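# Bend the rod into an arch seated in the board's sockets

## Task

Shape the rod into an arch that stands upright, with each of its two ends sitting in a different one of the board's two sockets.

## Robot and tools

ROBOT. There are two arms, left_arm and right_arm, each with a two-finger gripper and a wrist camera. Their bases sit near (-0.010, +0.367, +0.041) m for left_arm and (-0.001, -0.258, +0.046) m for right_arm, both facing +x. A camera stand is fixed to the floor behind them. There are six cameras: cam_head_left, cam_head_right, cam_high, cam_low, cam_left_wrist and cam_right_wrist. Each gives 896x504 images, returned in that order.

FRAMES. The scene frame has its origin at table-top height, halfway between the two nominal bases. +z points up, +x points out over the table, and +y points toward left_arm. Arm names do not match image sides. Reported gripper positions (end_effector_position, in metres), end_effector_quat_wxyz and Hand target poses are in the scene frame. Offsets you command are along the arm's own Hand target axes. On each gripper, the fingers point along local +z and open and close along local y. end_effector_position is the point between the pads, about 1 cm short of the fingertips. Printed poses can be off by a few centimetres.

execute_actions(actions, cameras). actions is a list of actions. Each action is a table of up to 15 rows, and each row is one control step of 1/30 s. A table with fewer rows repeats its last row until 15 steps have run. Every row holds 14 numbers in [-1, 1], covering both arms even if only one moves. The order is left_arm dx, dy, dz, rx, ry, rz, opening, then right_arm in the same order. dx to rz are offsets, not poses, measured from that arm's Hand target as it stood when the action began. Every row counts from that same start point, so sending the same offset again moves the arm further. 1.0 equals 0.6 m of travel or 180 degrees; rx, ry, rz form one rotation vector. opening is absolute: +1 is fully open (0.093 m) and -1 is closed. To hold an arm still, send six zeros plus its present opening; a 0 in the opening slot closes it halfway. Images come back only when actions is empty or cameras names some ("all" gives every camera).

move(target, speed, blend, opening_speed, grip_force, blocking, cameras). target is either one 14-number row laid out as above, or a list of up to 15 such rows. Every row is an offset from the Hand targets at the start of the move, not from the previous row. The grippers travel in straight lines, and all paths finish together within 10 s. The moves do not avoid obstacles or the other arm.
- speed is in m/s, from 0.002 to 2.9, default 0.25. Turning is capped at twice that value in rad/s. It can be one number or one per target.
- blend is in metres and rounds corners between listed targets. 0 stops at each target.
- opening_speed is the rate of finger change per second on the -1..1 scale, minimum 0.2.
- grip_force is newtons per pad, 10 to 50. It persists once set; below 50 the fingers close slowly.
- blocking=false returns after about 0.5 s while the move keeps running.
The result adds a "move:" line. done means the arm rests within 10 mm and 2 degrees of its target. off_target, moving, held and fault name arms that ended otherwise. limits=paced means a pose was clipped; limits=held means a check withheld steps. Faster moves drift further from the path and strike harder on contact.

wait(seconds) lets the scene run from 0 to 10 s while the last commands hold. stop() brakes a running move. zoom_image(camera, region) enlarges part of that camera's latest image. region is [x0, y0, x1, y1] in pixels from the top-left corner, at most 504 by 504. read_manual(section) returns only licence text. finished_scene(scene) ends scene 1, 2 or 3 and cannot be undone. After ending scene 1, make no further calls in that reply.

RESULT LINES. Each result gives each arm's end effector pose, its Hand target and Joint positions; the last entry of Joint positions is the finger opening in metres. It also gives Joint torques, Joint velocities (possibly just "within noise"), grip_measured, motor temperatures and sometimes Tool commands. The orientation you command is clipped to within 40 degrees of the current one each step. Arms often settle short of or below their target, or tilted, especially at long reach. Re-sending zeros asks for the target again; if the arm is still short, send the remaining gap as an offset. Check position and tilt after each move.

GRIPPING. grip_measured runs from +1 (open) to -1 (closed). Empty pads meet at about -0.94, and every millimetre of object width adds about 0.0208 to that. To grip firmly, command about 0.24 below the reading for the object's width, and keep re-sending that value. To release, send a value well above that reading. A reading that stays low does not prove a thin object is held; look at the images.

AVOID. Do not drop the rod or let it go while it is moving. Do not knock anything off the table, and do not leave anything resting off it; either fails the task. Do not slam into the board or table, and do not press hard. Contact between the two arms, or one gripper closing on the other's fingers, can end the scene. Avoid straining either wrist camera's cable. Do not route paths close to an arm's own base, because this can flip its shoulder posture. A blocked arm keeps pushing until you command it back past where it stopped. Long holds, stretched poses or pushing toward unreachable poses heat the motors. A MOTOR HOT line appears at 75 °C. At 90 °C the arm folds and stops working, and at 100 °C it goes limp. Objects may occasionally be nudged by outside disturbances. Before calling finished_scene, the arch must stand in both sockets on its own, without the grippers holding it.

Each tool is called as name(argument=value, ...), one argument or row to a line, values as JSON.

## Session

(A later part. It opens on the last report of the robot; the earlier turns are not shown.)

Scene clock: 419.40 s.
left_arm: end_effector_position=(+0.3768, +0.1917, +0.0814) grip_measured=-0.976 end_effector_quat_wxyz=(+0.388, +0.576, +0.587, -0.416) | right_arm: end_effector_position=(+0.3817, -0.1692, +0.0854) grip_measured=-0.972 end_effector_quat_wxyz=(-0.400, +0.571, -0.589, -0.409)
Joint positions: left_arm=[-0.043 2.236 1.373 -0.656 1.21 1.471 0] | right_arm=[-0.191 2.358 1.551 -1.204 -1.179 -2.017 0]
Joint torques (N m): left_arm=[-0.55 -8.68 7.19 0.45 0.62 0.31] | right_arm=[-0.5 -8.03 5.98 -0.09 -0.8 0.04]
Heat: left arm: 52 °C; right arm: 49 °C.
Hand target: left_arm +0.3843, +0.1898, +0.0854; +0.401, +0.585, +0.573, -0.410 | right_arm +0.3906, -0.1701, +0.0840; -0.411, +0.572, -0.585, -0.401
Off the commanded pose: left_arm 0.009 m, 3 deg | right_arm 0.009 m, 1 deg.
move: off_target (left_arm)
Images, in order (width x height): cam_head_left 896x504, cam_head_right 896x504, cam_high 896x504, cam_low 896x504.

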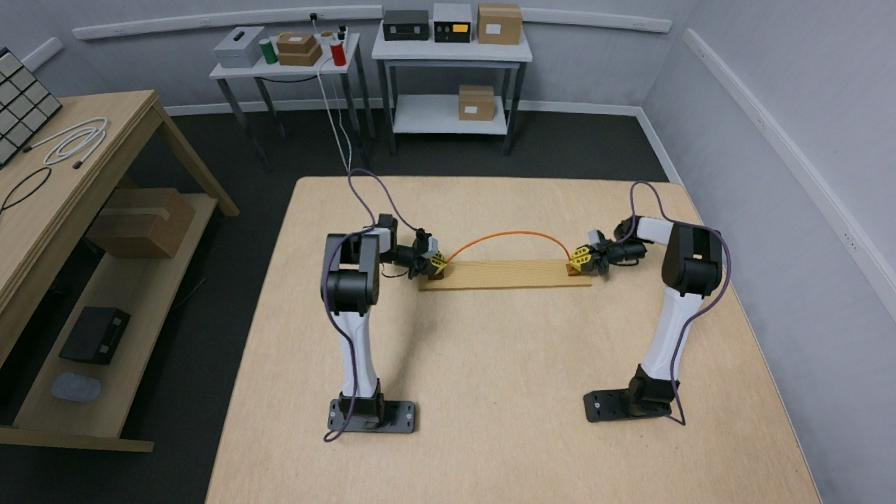

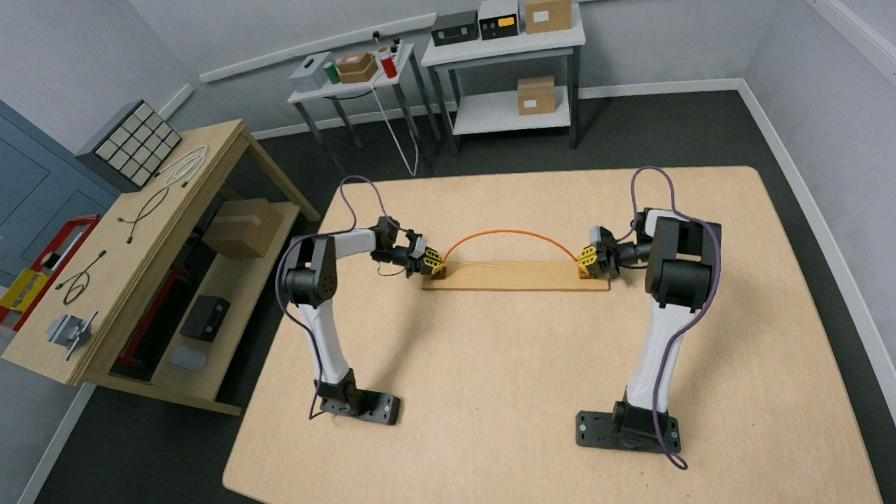

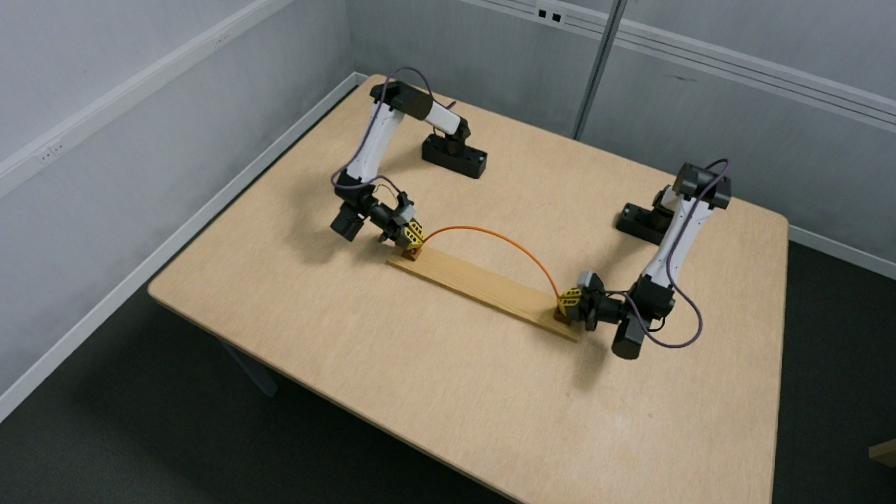

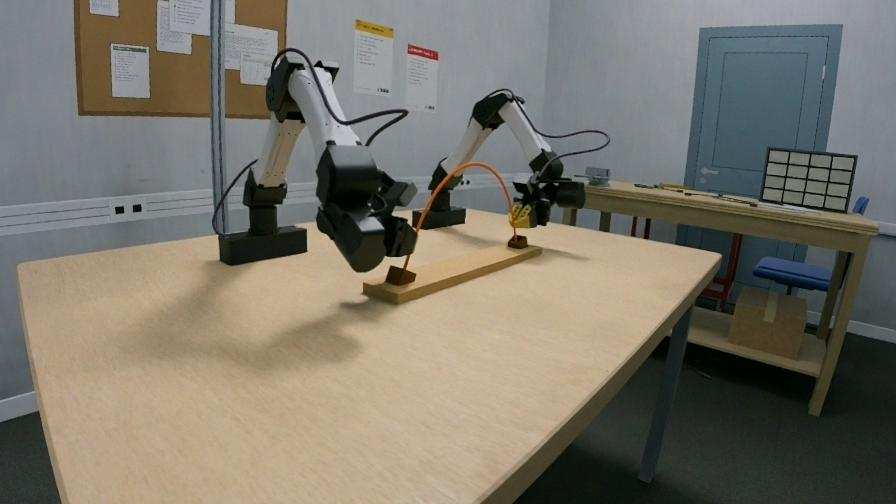

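move(
  target=[
    [0.0045,0.0033,-0.0125,0,0,0,-1,0.0045,0,-0.0125,0,0,0,-1],
    [0.03,0.0033,-0.014,0,0,0,-1,0.03,0,-0.014,0,0,0,-1],
  ],
  cameras=["cam_low","cam_high","cam_head_left","cam_head_right"],
  speed=0.03,
)

zoom_image(
  camera="cam_low",
  region=[370, 230, 440, 300],
)

zoom_image(
  camera="cam_low",
  region=[490, 200, 550, 260],
)

zoom_image(
  camera="cam_high",
  region=[395, 230, 440, 275],
)

zoom_image(
  camera="cam_head_left",
  region=[550, 240, 595, 285],
)

zoom_image(
  camera="cam_head_right",
  region=[420, 245, 465, 290],
)

Scene clock: 443.03 s.
left_arm: end_effector_position=(+0.3808, +0.1997, +0.0823) grip_measured=-0.976 end_effector_quat_wxyz=(+0.405, +0.571, +0.572, -0.427) | right_arm: end_effector_position=(+0.3852, -0.1747, +0.0842) grip_measured=-0.972 end_effector_quat_wxyz=(-0.412, +0.555, -0.587, -0.421)
Joint positions: left_arm=[-0.016 2.28 1.421 -0.737 1.259 1.57 0] | right_arm=[-0.21 2.404 1.592 -1.268 -1.212 -2.07 0]
Joint torques (N m): left_arm=[0.28 -7.82 6.32 0.38 0.18 0.34] | right_arm=[-1.91 -7.35 5.38 -0.06 -0.29 -0.22]
Heat: left arm: 49 °C; right arm: 49 °C.
Hand target: left_arm +0.3867, +0.2037, +0.0714; +0.401, +0.586, +0.573, -0.410 | right_arm +0.3903, -0.1842, +0.0699; -0.411, +0.572, -0.585, -0.401
Off the commanded pose: left_arm 0.013 m, 3 deg | right_arm 0.018 m, 3 deg.
move: off_target (left_arm, right_arm)
Images, in order (width x height): cam_head_left 896x504, cam_head_right 896x504, cam_high 896x504, cam_low 896x504.

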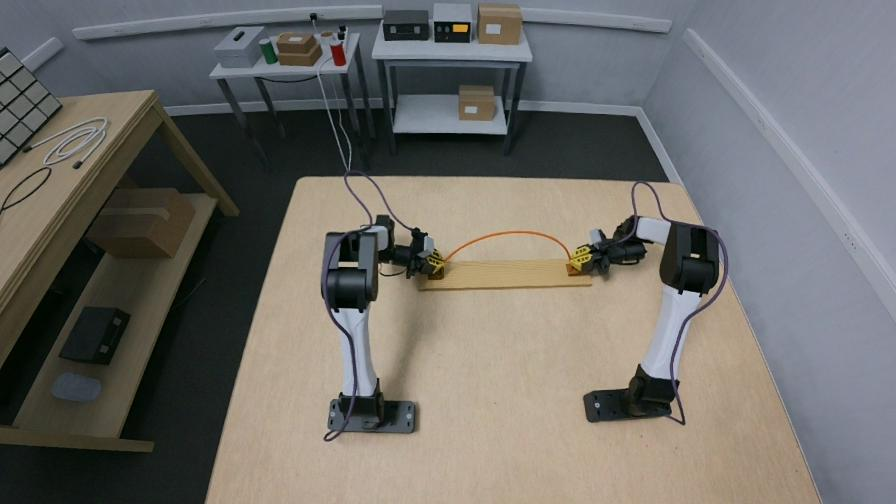

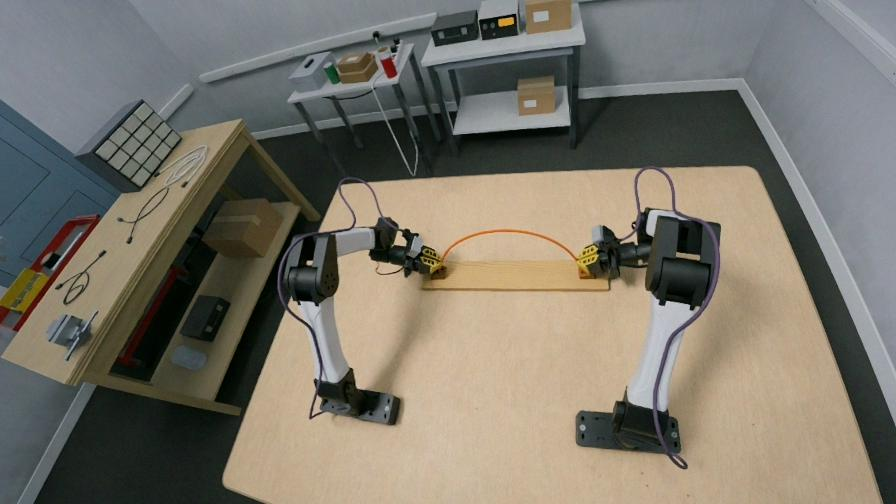

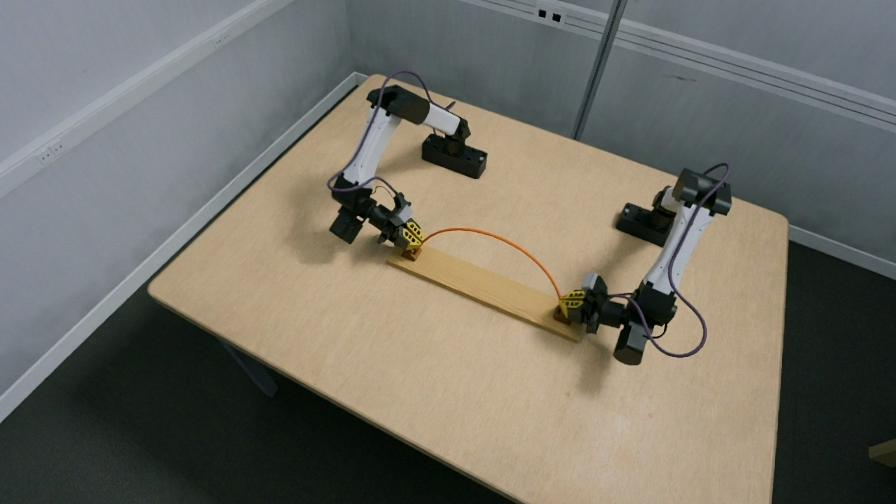

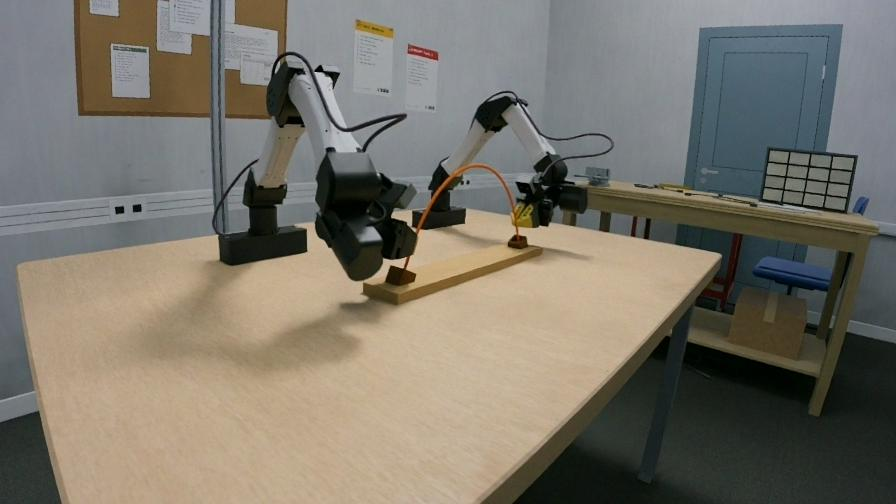

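Scaled by 7.200 from the camera's 896x504 image, which has a finer 1280x720 frame.

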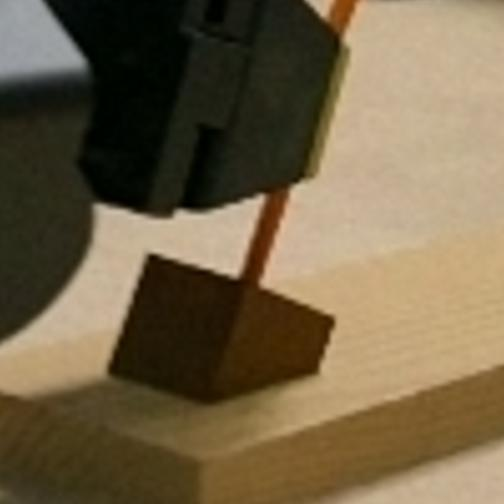

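Scaled by 8.400 from the camera's 896x504 image, which has a finer 1280x720 frame.

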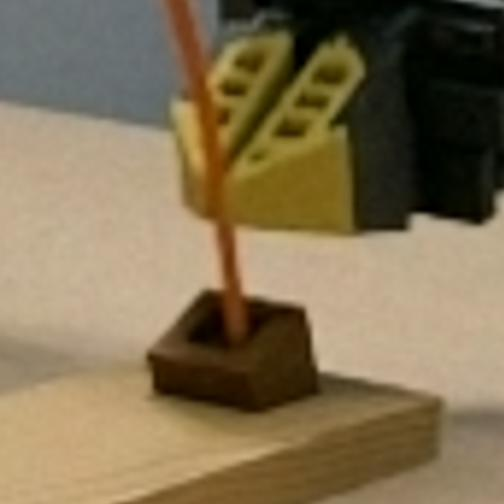

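Scaled by 11.200 from the camera's 896x504 image, which has a finer 1280x720 frame.

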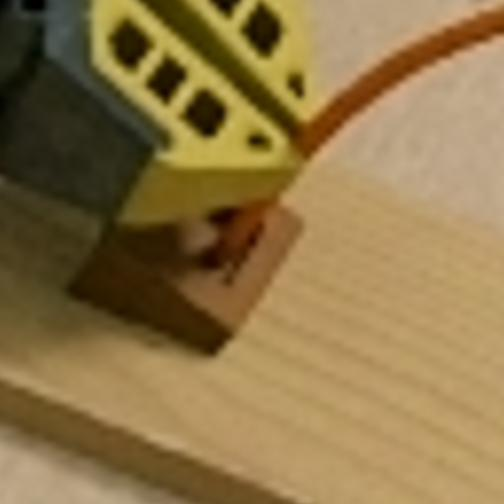

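Scaled by 11.200 from the camera's 896x504 image, which has a finer 1280x720 frame.

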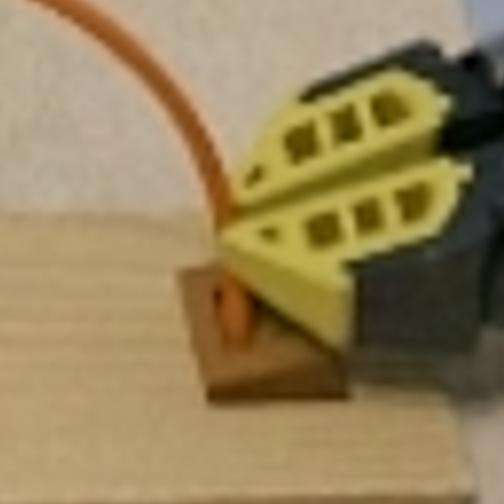

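Scaled by 11.200 from the camera's 896x504 image, which has a finer 1280x720 frame.

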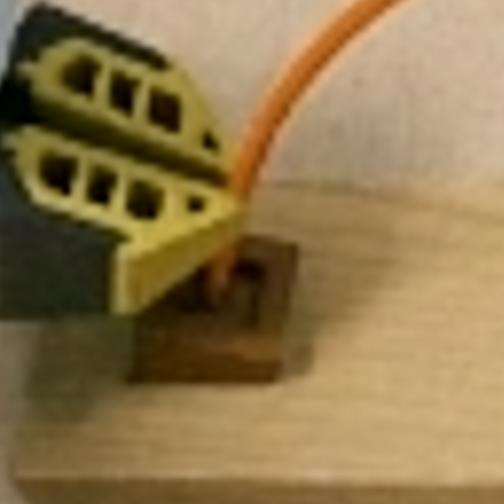

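execute_actions(
  actions=[],
  cameras=["cam_high", "cam_low"],
)

Scene clock: 460.17 s.
left_arm: end_effector_position=(+0.3808, +0.1997, +0.0823) grip_measured=-0.976 end_effector_quat_wxyz=(+0.405, +0.571, +0.572, -0.427) | right_arm: end_effector_position=(+0.3852, -0.1747, +0.0842) grip_measured=-0.972 end_effector_quat_wxyz=(-0.412, +0.555, -0.587, -0.421)
Joint positions: left_arm=[-0.016 2.28 1.421 -0.737 1.259 1.57 0] | right_arm=[-0.21 2.404 1.592 -1.268 -1.212 -2.071 0]
Joint velocities: within noise
Joint torques (N m): left_arm=[0.25 -7.82 6.31 0.38 0.18 0.34] | right_arm=[-1.94 -7.34 5.39 -0.07 -0.3 -0.22]
Motor temperatures (°C): left_arm=[30 48 43 29 30 29 32] | right_arm=[28 48 41 31 33 31 32]
Heat: left arm: 48 °C; right arm: 48 °C.
Hand target: left_arm +0.3867, +0.2037, +0.0714; +0.401, +0.585, +0.573, -0.410 | right_arm +0.3904, -0.1842, +0.0699; -0.411, +0.572, -0.585, -0.401
Tool commands: left_gripper/opening=-1.0 right_gripper/opening=-1.0
Off the commanded pose: left_arm 0.013 m, 3 deg | right_arm 0.018 m, 3 deg.
Images, in order (width x height): cam_high 896x504, cam_low 896x504.

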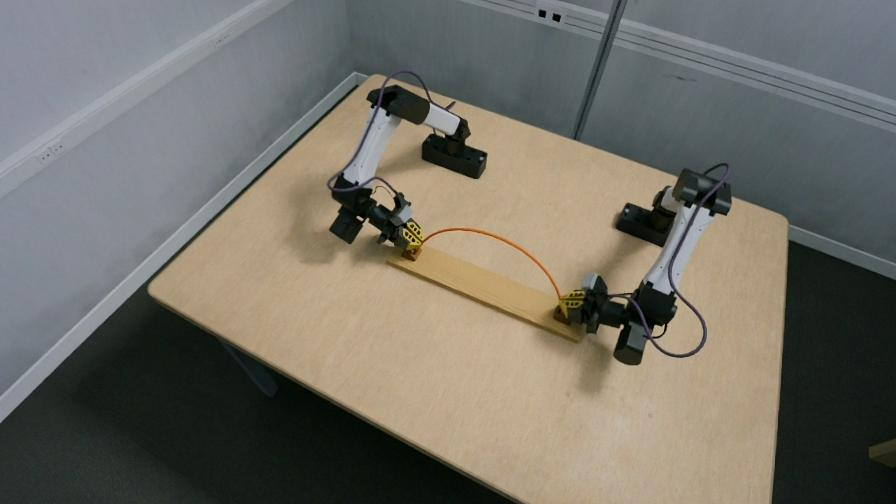

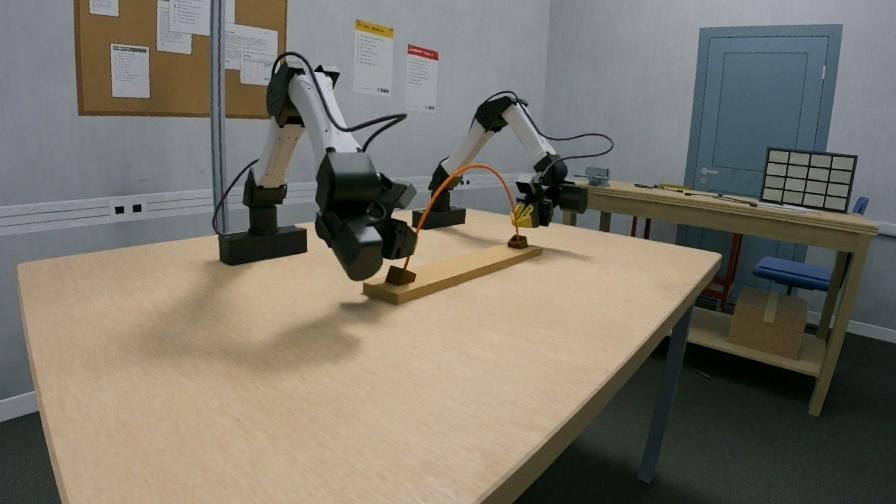

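zoom_image(
  camera="cam_low",
  region=[490, 215, 550, 255],
)

zoom_image(
  camera="cam_low",
  region=[370, 240, 430, 290],
)

zoom_image(
  camera="cam_high",
  region=[540, 285, 590, 325],
)

zoom_image(
  camera="cam_high",
  region=[390, 235, 440, 275],
)

Scaled by 8.400 from the camera's 896x504 image, which has a finer 1280x720 frame.

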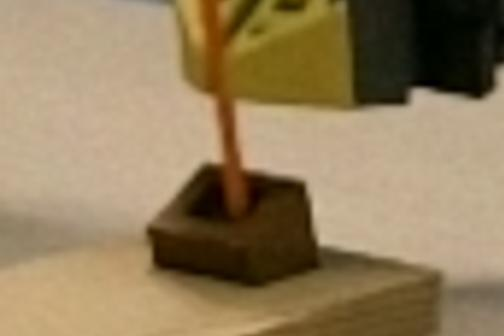

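Scaled by 8.400 from the camera's 896x504 image, which has a finer 1280x720 frame.

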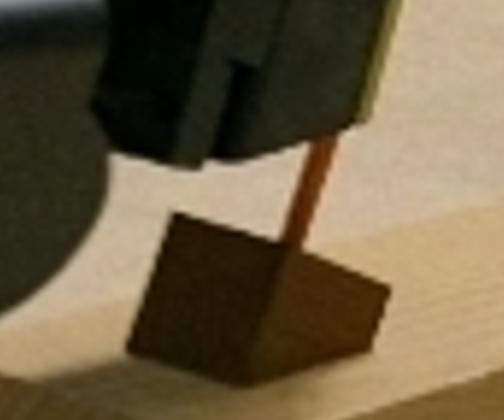

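Scaled by 10.080 from the camera's 896x504 image, which has a finer 1280x720 frame.

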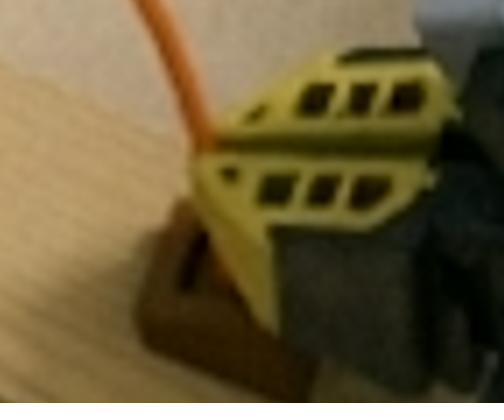

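Scaled by 10.080 from the camera's 896x504 image, which has a finer 1280x720 frame.

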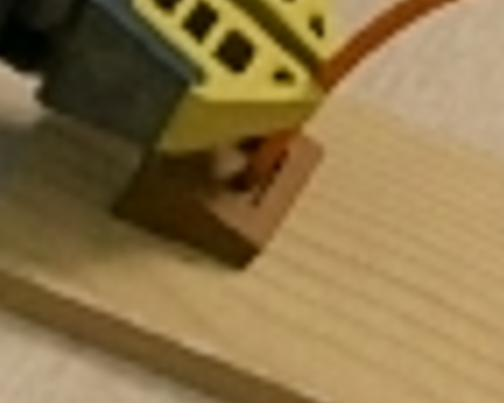

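move(
  target=[0.0133,0,0,0,0,0,-1, 0,0,0,0,0,0,-1],
  speed=0.03,
  cameras=["cam_low","cam_head_right","cam_head_left"],
)

Scene clock: 499.50 s.
left_arm: end_effector_position=(+0.3805, +0.2001, +0.0814) grip_measured=-0.976 end_effector_quat_wxyz=(+0.414, +0.566, +0.566, -0.434) | right_arm: end_effector_position=(+0.3851, -0.1747, +0.0842) grip_measured=-0.972 end_effector_quat_wxyz=(-0.412, +0.556, -0.587, -0.421)
Joint positions: left_arm=[-0.011 2.295 1.421 -0.739 1.286 1.59 0] | right_arm=[-0.21 2.404 1.592 -1.269 -1.212 -2.071 0]
Joint torques (N m): left_arm=[0.54 -7.45 6.35 0.37 -0.06 0.35] | right_arm=[-1.95 -7.28 5.48 -0.08 -0.3 -0.22]
Heat: left arm: 47 °C; right arm: 47 °C.
Hand target: left_arm +0.3867, +0.2064, +0.0640; +0.401, +0.586, +0.573, -0.410 | right_arm +0.3904, -0.1842, +0.0699; -0.411, +0.572, -0.585, -0.401
Off the commanded pose: left_arm 0.020 m, 4 deg | right_arm 0.018 m, 3 deg.
move: off_target (left_arm, right_arm)
Images, in order (width x height): cam_head_left 896x504, cam_head_right 896x504, cam_low 896x504.

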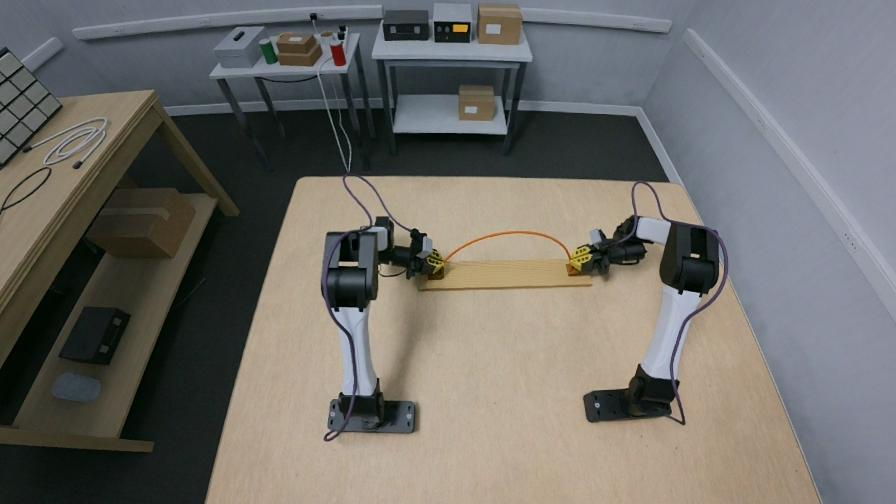

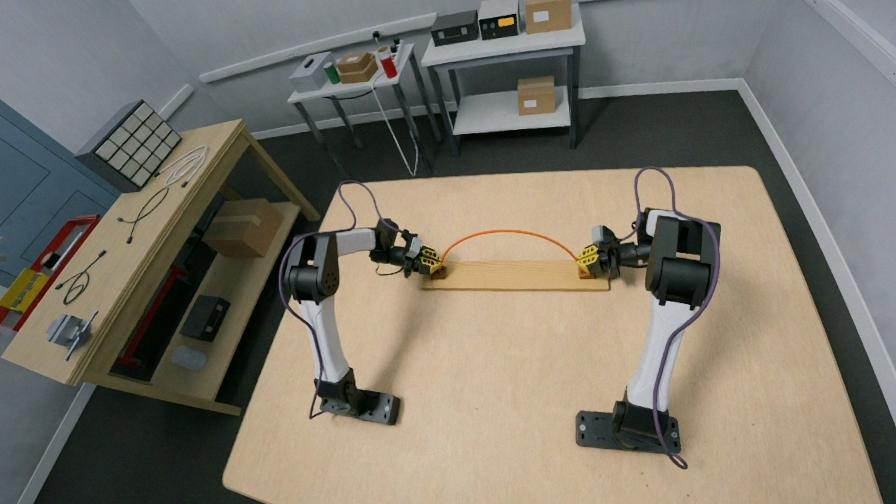

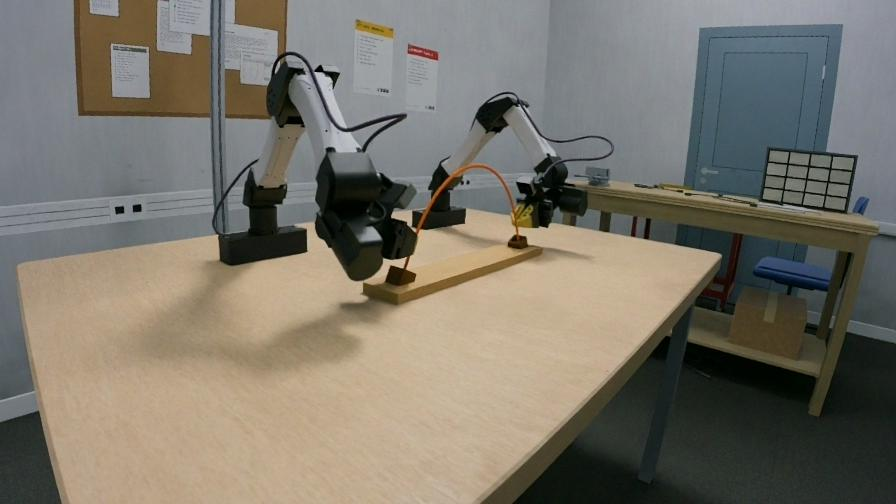

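zoom_image(
  camera="cam_head_right",
  region=[420, 245, 465, 290],
)

zoom_image(
  camera="cam_head_left",
  region=[550, 240, 595, 285],
)

zoom_image(
  camera="cam_low",
  region=[490, 215, 550, 255],
)

Scaled by 11.200 from the camera's 896x504 image, which has a finer 1280x720 frame.

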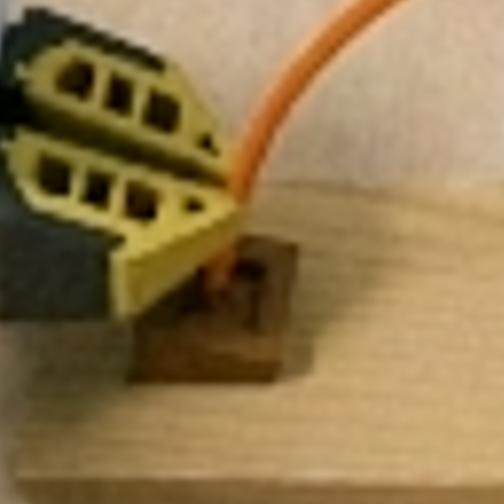

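Scaled by 11.200 from the camera's 896x504 image, which has a finer 1280x720 frame.

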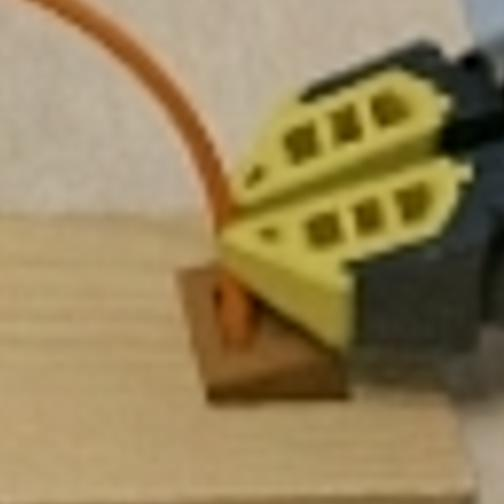

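Scaled by 8.400 from the camera's 896x504 image, which has a finer 1280x720 frame.

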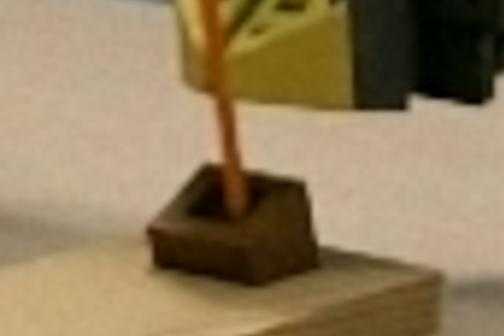

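move(
  target=[-0.0057,-0.0083,0.0157,0,0,0,-1, 0.0062,0.0083,0.0217,0,0,0,-1],
  speed=0.03,
)

Scene clock: 517.27 s.
left_arm: end_effector_position=(+0.3811, +0.1965, +0.0814) grip_measured=-0.976 end_effector_quat_wxyz=(+0.412, +0.566, +0.566, -0.436) | right_arm: end_effector_position=(+0.3857, -0.1731, +0.0830) grip_measured=-0.972 end_effector_quat_wxyz=(-0.419, +0.549, -0.587, -0.423)
Joint positions: left_arm=[-0.02 2.295 1.421 -0.721 1.287 1.566 0] | right_arm=[-0.208 2.404 1.576 -1.243 -1.232 -2.058 0]
Joint torques (N m): left_arm=[-0.98 -8.92 3.48 0.82 -0.05 0.11] | right_arm=[0.05 -7.84 2.73 0.39 -0.22 -0.02]
Heat: left arm: 49 °C; right arm: 47 °C.
Hand target: left_arm +0.3815, +0.1965, +0.0640; +0.401, +0.586, +0.573, -0.410 | right_arm +0.3856, -0.1731, +0.0620; -0.411, +0.572, -0.585, -0.401
Off the commanded pose: left_arm 0.017 m, 4 deg | right_arm 0.021 m, 4 deg.
move: off_target (left_arm, right_arm)

move(
  target=[-0.0282,0,-0.0103,0,0,0,-1, -0.0282,0,-0.0103,0,0,0,-1],
  speed=0.03,
)

move(
  target=[0,0,0,0,0,0,-0.75, 0,0,0,0,0,0,-0.75],
  opening_speed=0.2,
  cameras=["cam_high","cam_low"],
)

Scene clock: 529.97 s.
left_arm: end_effector_position=(+0.3812, +0.1970, +0.0822) grip_measured=-0.976 end_effector_quat_wxyz=(+0.407, +0.565, +0.570, -0.435) | right_arm: end_effector_position=(+0.3859, -0.1731, +0.0837) grip_measured=-0.972 end_effector_quat_wxyz=(-0.418, +0.546, -0.589, -0.424)
Joint positions: left_arm=[-0.02 2.288 1.421 -0.724 1.277 1.555 0] | right_arm=[-0.208 2.402 1.576 -1.243 -1.232 -2.049 0]
Joint torques (N m): left_arm=[-1.06 -11.92 4.01 0.49 0.05 0.09] | right_arm=[0.09 -10.81 3.22 0.05 -0.21 -0.02]
Heat: left arm: 52 °C; right arm: 48 °C.
Hand target: left_arm +0.3815, +0.1965, +0.0820; +0.401, +0.586, +0.573, -0.410 | right_arm +0.3856, -0.1732, +0.0800; -0.411, +0.572, -0.585, -0.401
Off the commanded pose: left_arm 0.001 m, 4 deg | right_arm 0.004 m, 4 deg.
move: off_target (left_arm, right_arm)

Scene clock: 531.67 s.
left_arm: end_effector_position=(+0.3809, +0.1984, +0.0734) grip_measured=-0.752 end_effector_quat_wxyz=(+0.392, +0.579, +0.580, -0.419) | right_arm: end_effector_position=(+0.3841, -0.1757, +0.0728) grip_measured=-0.752 end_effector_quat_wxyz=(-0.405, +0.566, -0.590, -0.409)
Joint positions: left_arm=[-0.024 2.288 1.421 -0.72 1.222 1.555 0.009] | right_arm=[-0.208 2.402 1.565 -1.201 -1.184 -2.043 0.009]
Joint torques (N m): left_arm=[-0.75 -12.11 3.62 0.53 0.53 0.06] | right_arm=[0.13 -11.4 3.21 -0.24 -0.74 0.05]
Heat: left arm: 52 °C; right arm: 49 °C.
Hand target: left_arm +0.3815, +0.1965, +0.0820; +0.401, +0.586, +0.573, -0.410 | right_arm +0.3856, -0.1732, +0.0800; -0.411, +0.572, -0.585, -0.401
Off the commanded pose: left_arm 0.009 m, 2 deg | right_arm 0.008 m, 1 deg.
move: done
Images, in order (width x height): cam_high 896x504, cam_low 896x504.

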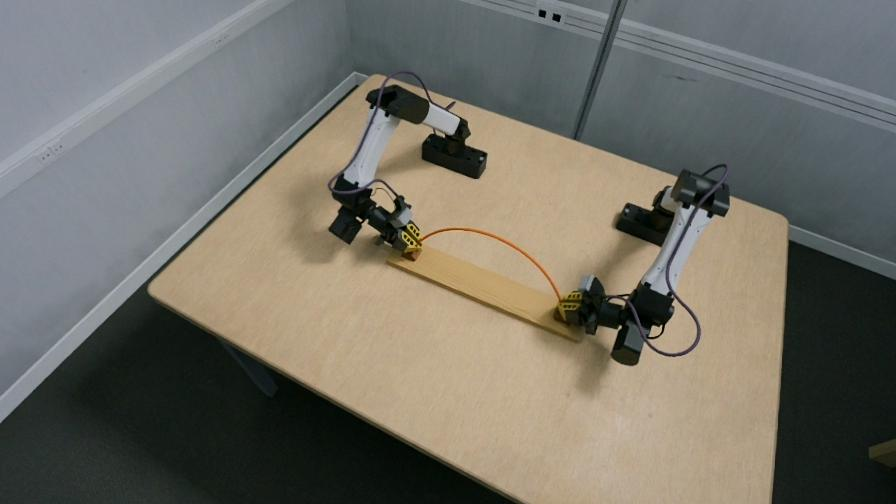

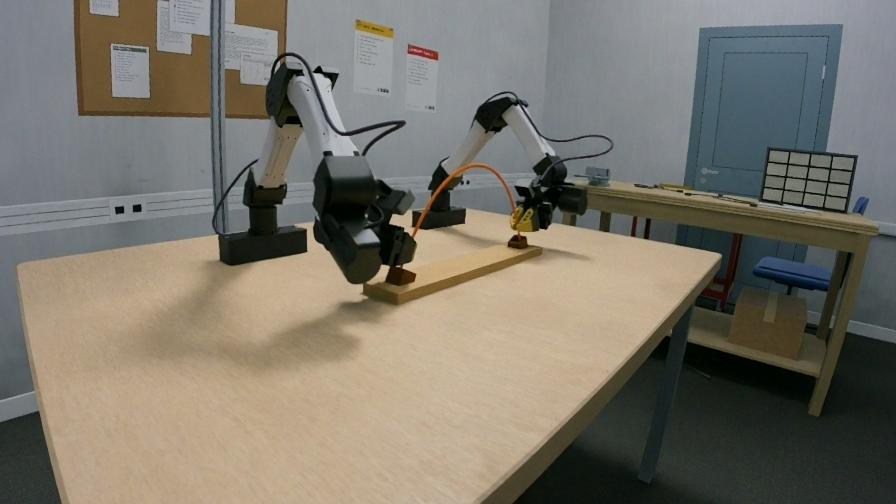

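move(
  target=[
    [0,0,-0.0333,0,0,0,-0.5, 0,0,-0.0333,0,0,0,-0.5],
    [0,0,-0.2,0,0,0,-0.5, 0,0,-0.2,0,0,0,-0.5],
  ],
  speed=[0.05,0.15],
  cameras=["cam_high","cam_low","cam_head_left"],
)

Scene clock: 544.37 s.
left_arm: end_effector_position=(+0.3793, +0.3093, +0.1193) grip_measured=-0.502 end_effector_quat_wxyz=(+0.394, +0.566, +0.607, -0.395) | right_arm: end_effector_position=(+0.3787, -0.2839, +0.1041) grip_measured=-0.502 end_effector_quat_wxyz=(+0.381, -0.522, +0.673, +0.361)
Joint positions: left_arm=[0.252 2.32 1.676 -1.414 1.129 2.065 0.021] | right_arm=[-0.466 2.349 1.683 -1.439 -1.021 -2.079 0.021]
Joint torques (N m): left_arm=[-0.69 -9.2 7.12 -0.65 0.44 0.27] | right_arm=[-0.36 -11.73 6.38 -0.77 -0.59 -0.18]
Motor temperatures (°C): left_arm=[30 57 42 29 29 29 32] | right_arm=[28 52 40 31 32 31 31]
Heat: left arm: 57 °C; right arm: 52 °C.
Hand target: left_arm +0.3839, +0.3093, +0.1229; +0.401, +0.585, +0.573, -0.410 | right_arm +0.3830, -0.2860, +0.1209; +0.411, -0.572, +0.585, +0.401
Off the commanded pose: left_arm 0.006 m, 5 deg | right_arm 0.017 m, 13 deg.
joint sent to its limit (left arm) — joint 6 (wrist roll), upper limit. The joint targets are off in orientation, not in position.
joint sent to its limit (right arm) — joint 6 (wrist roll), lower limit. The joint targets are off in orientation, not in position.
move: off_target (left_arm, right_arm)
Images, in order (width x height): cam_head_left 896x504, cam_high 896x504, cam_low 896x504.

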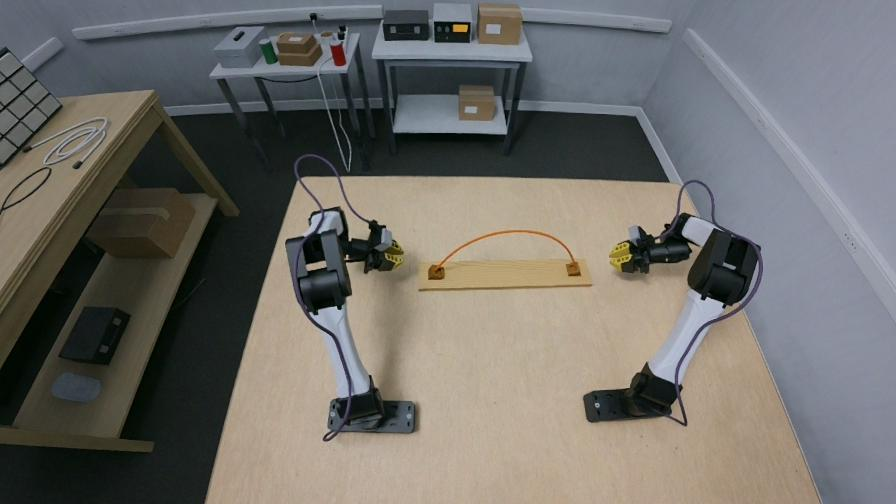

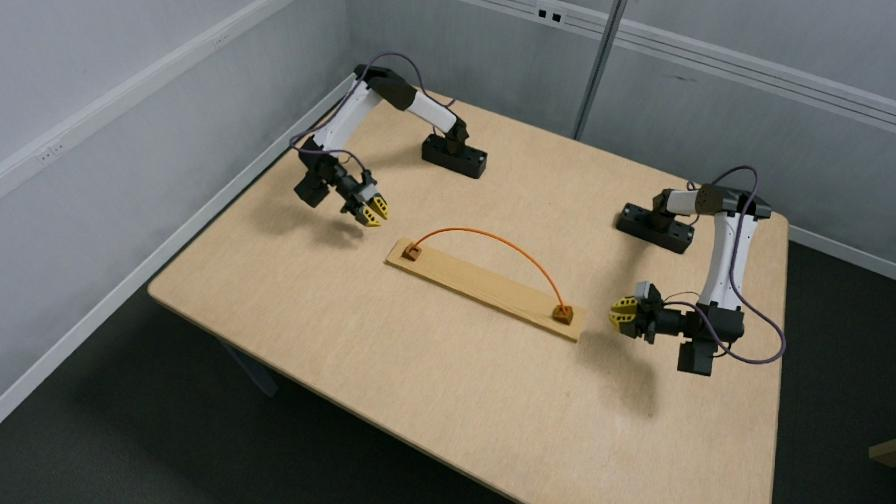

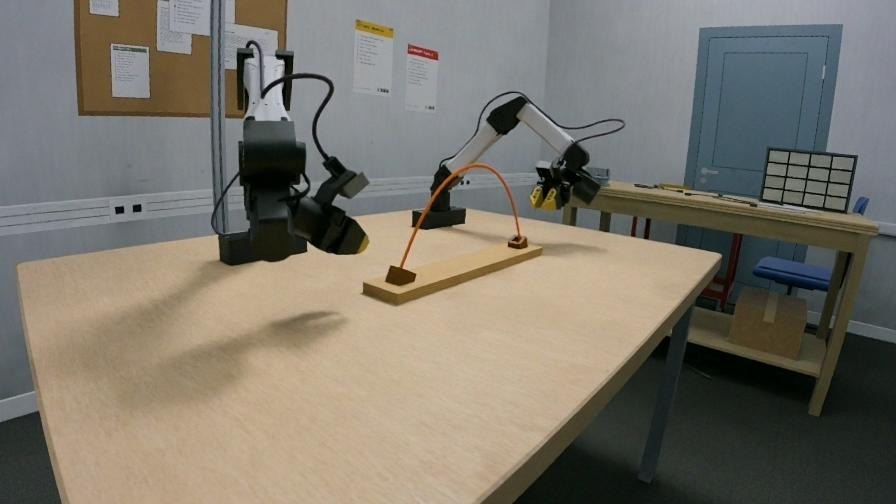

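zoom_image(
  camera="cam_high",
  region=[540, 285, 590, 325],
)

zoom_image(
  camera="cam_high",
  region=[390, 235, 440, 275],
)

Scaled by 10.080 from the camera's 896x504 image, which has a finer 1280x720 frame.

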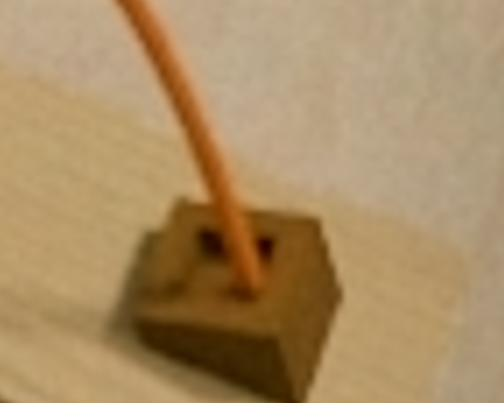

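Scaled by 10.080 from the camera's 896x504 image, which has a finer 1280x720 frame.

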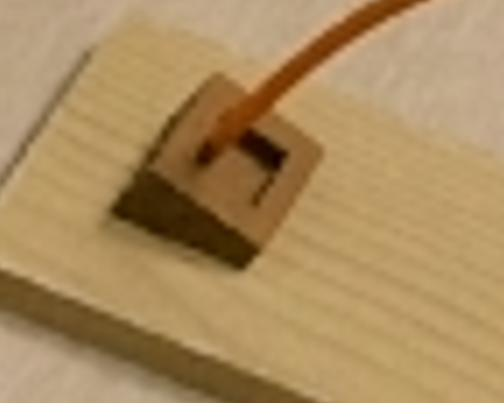

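finished_scene(
  scene=1,
)

The scene is finished: the task was done.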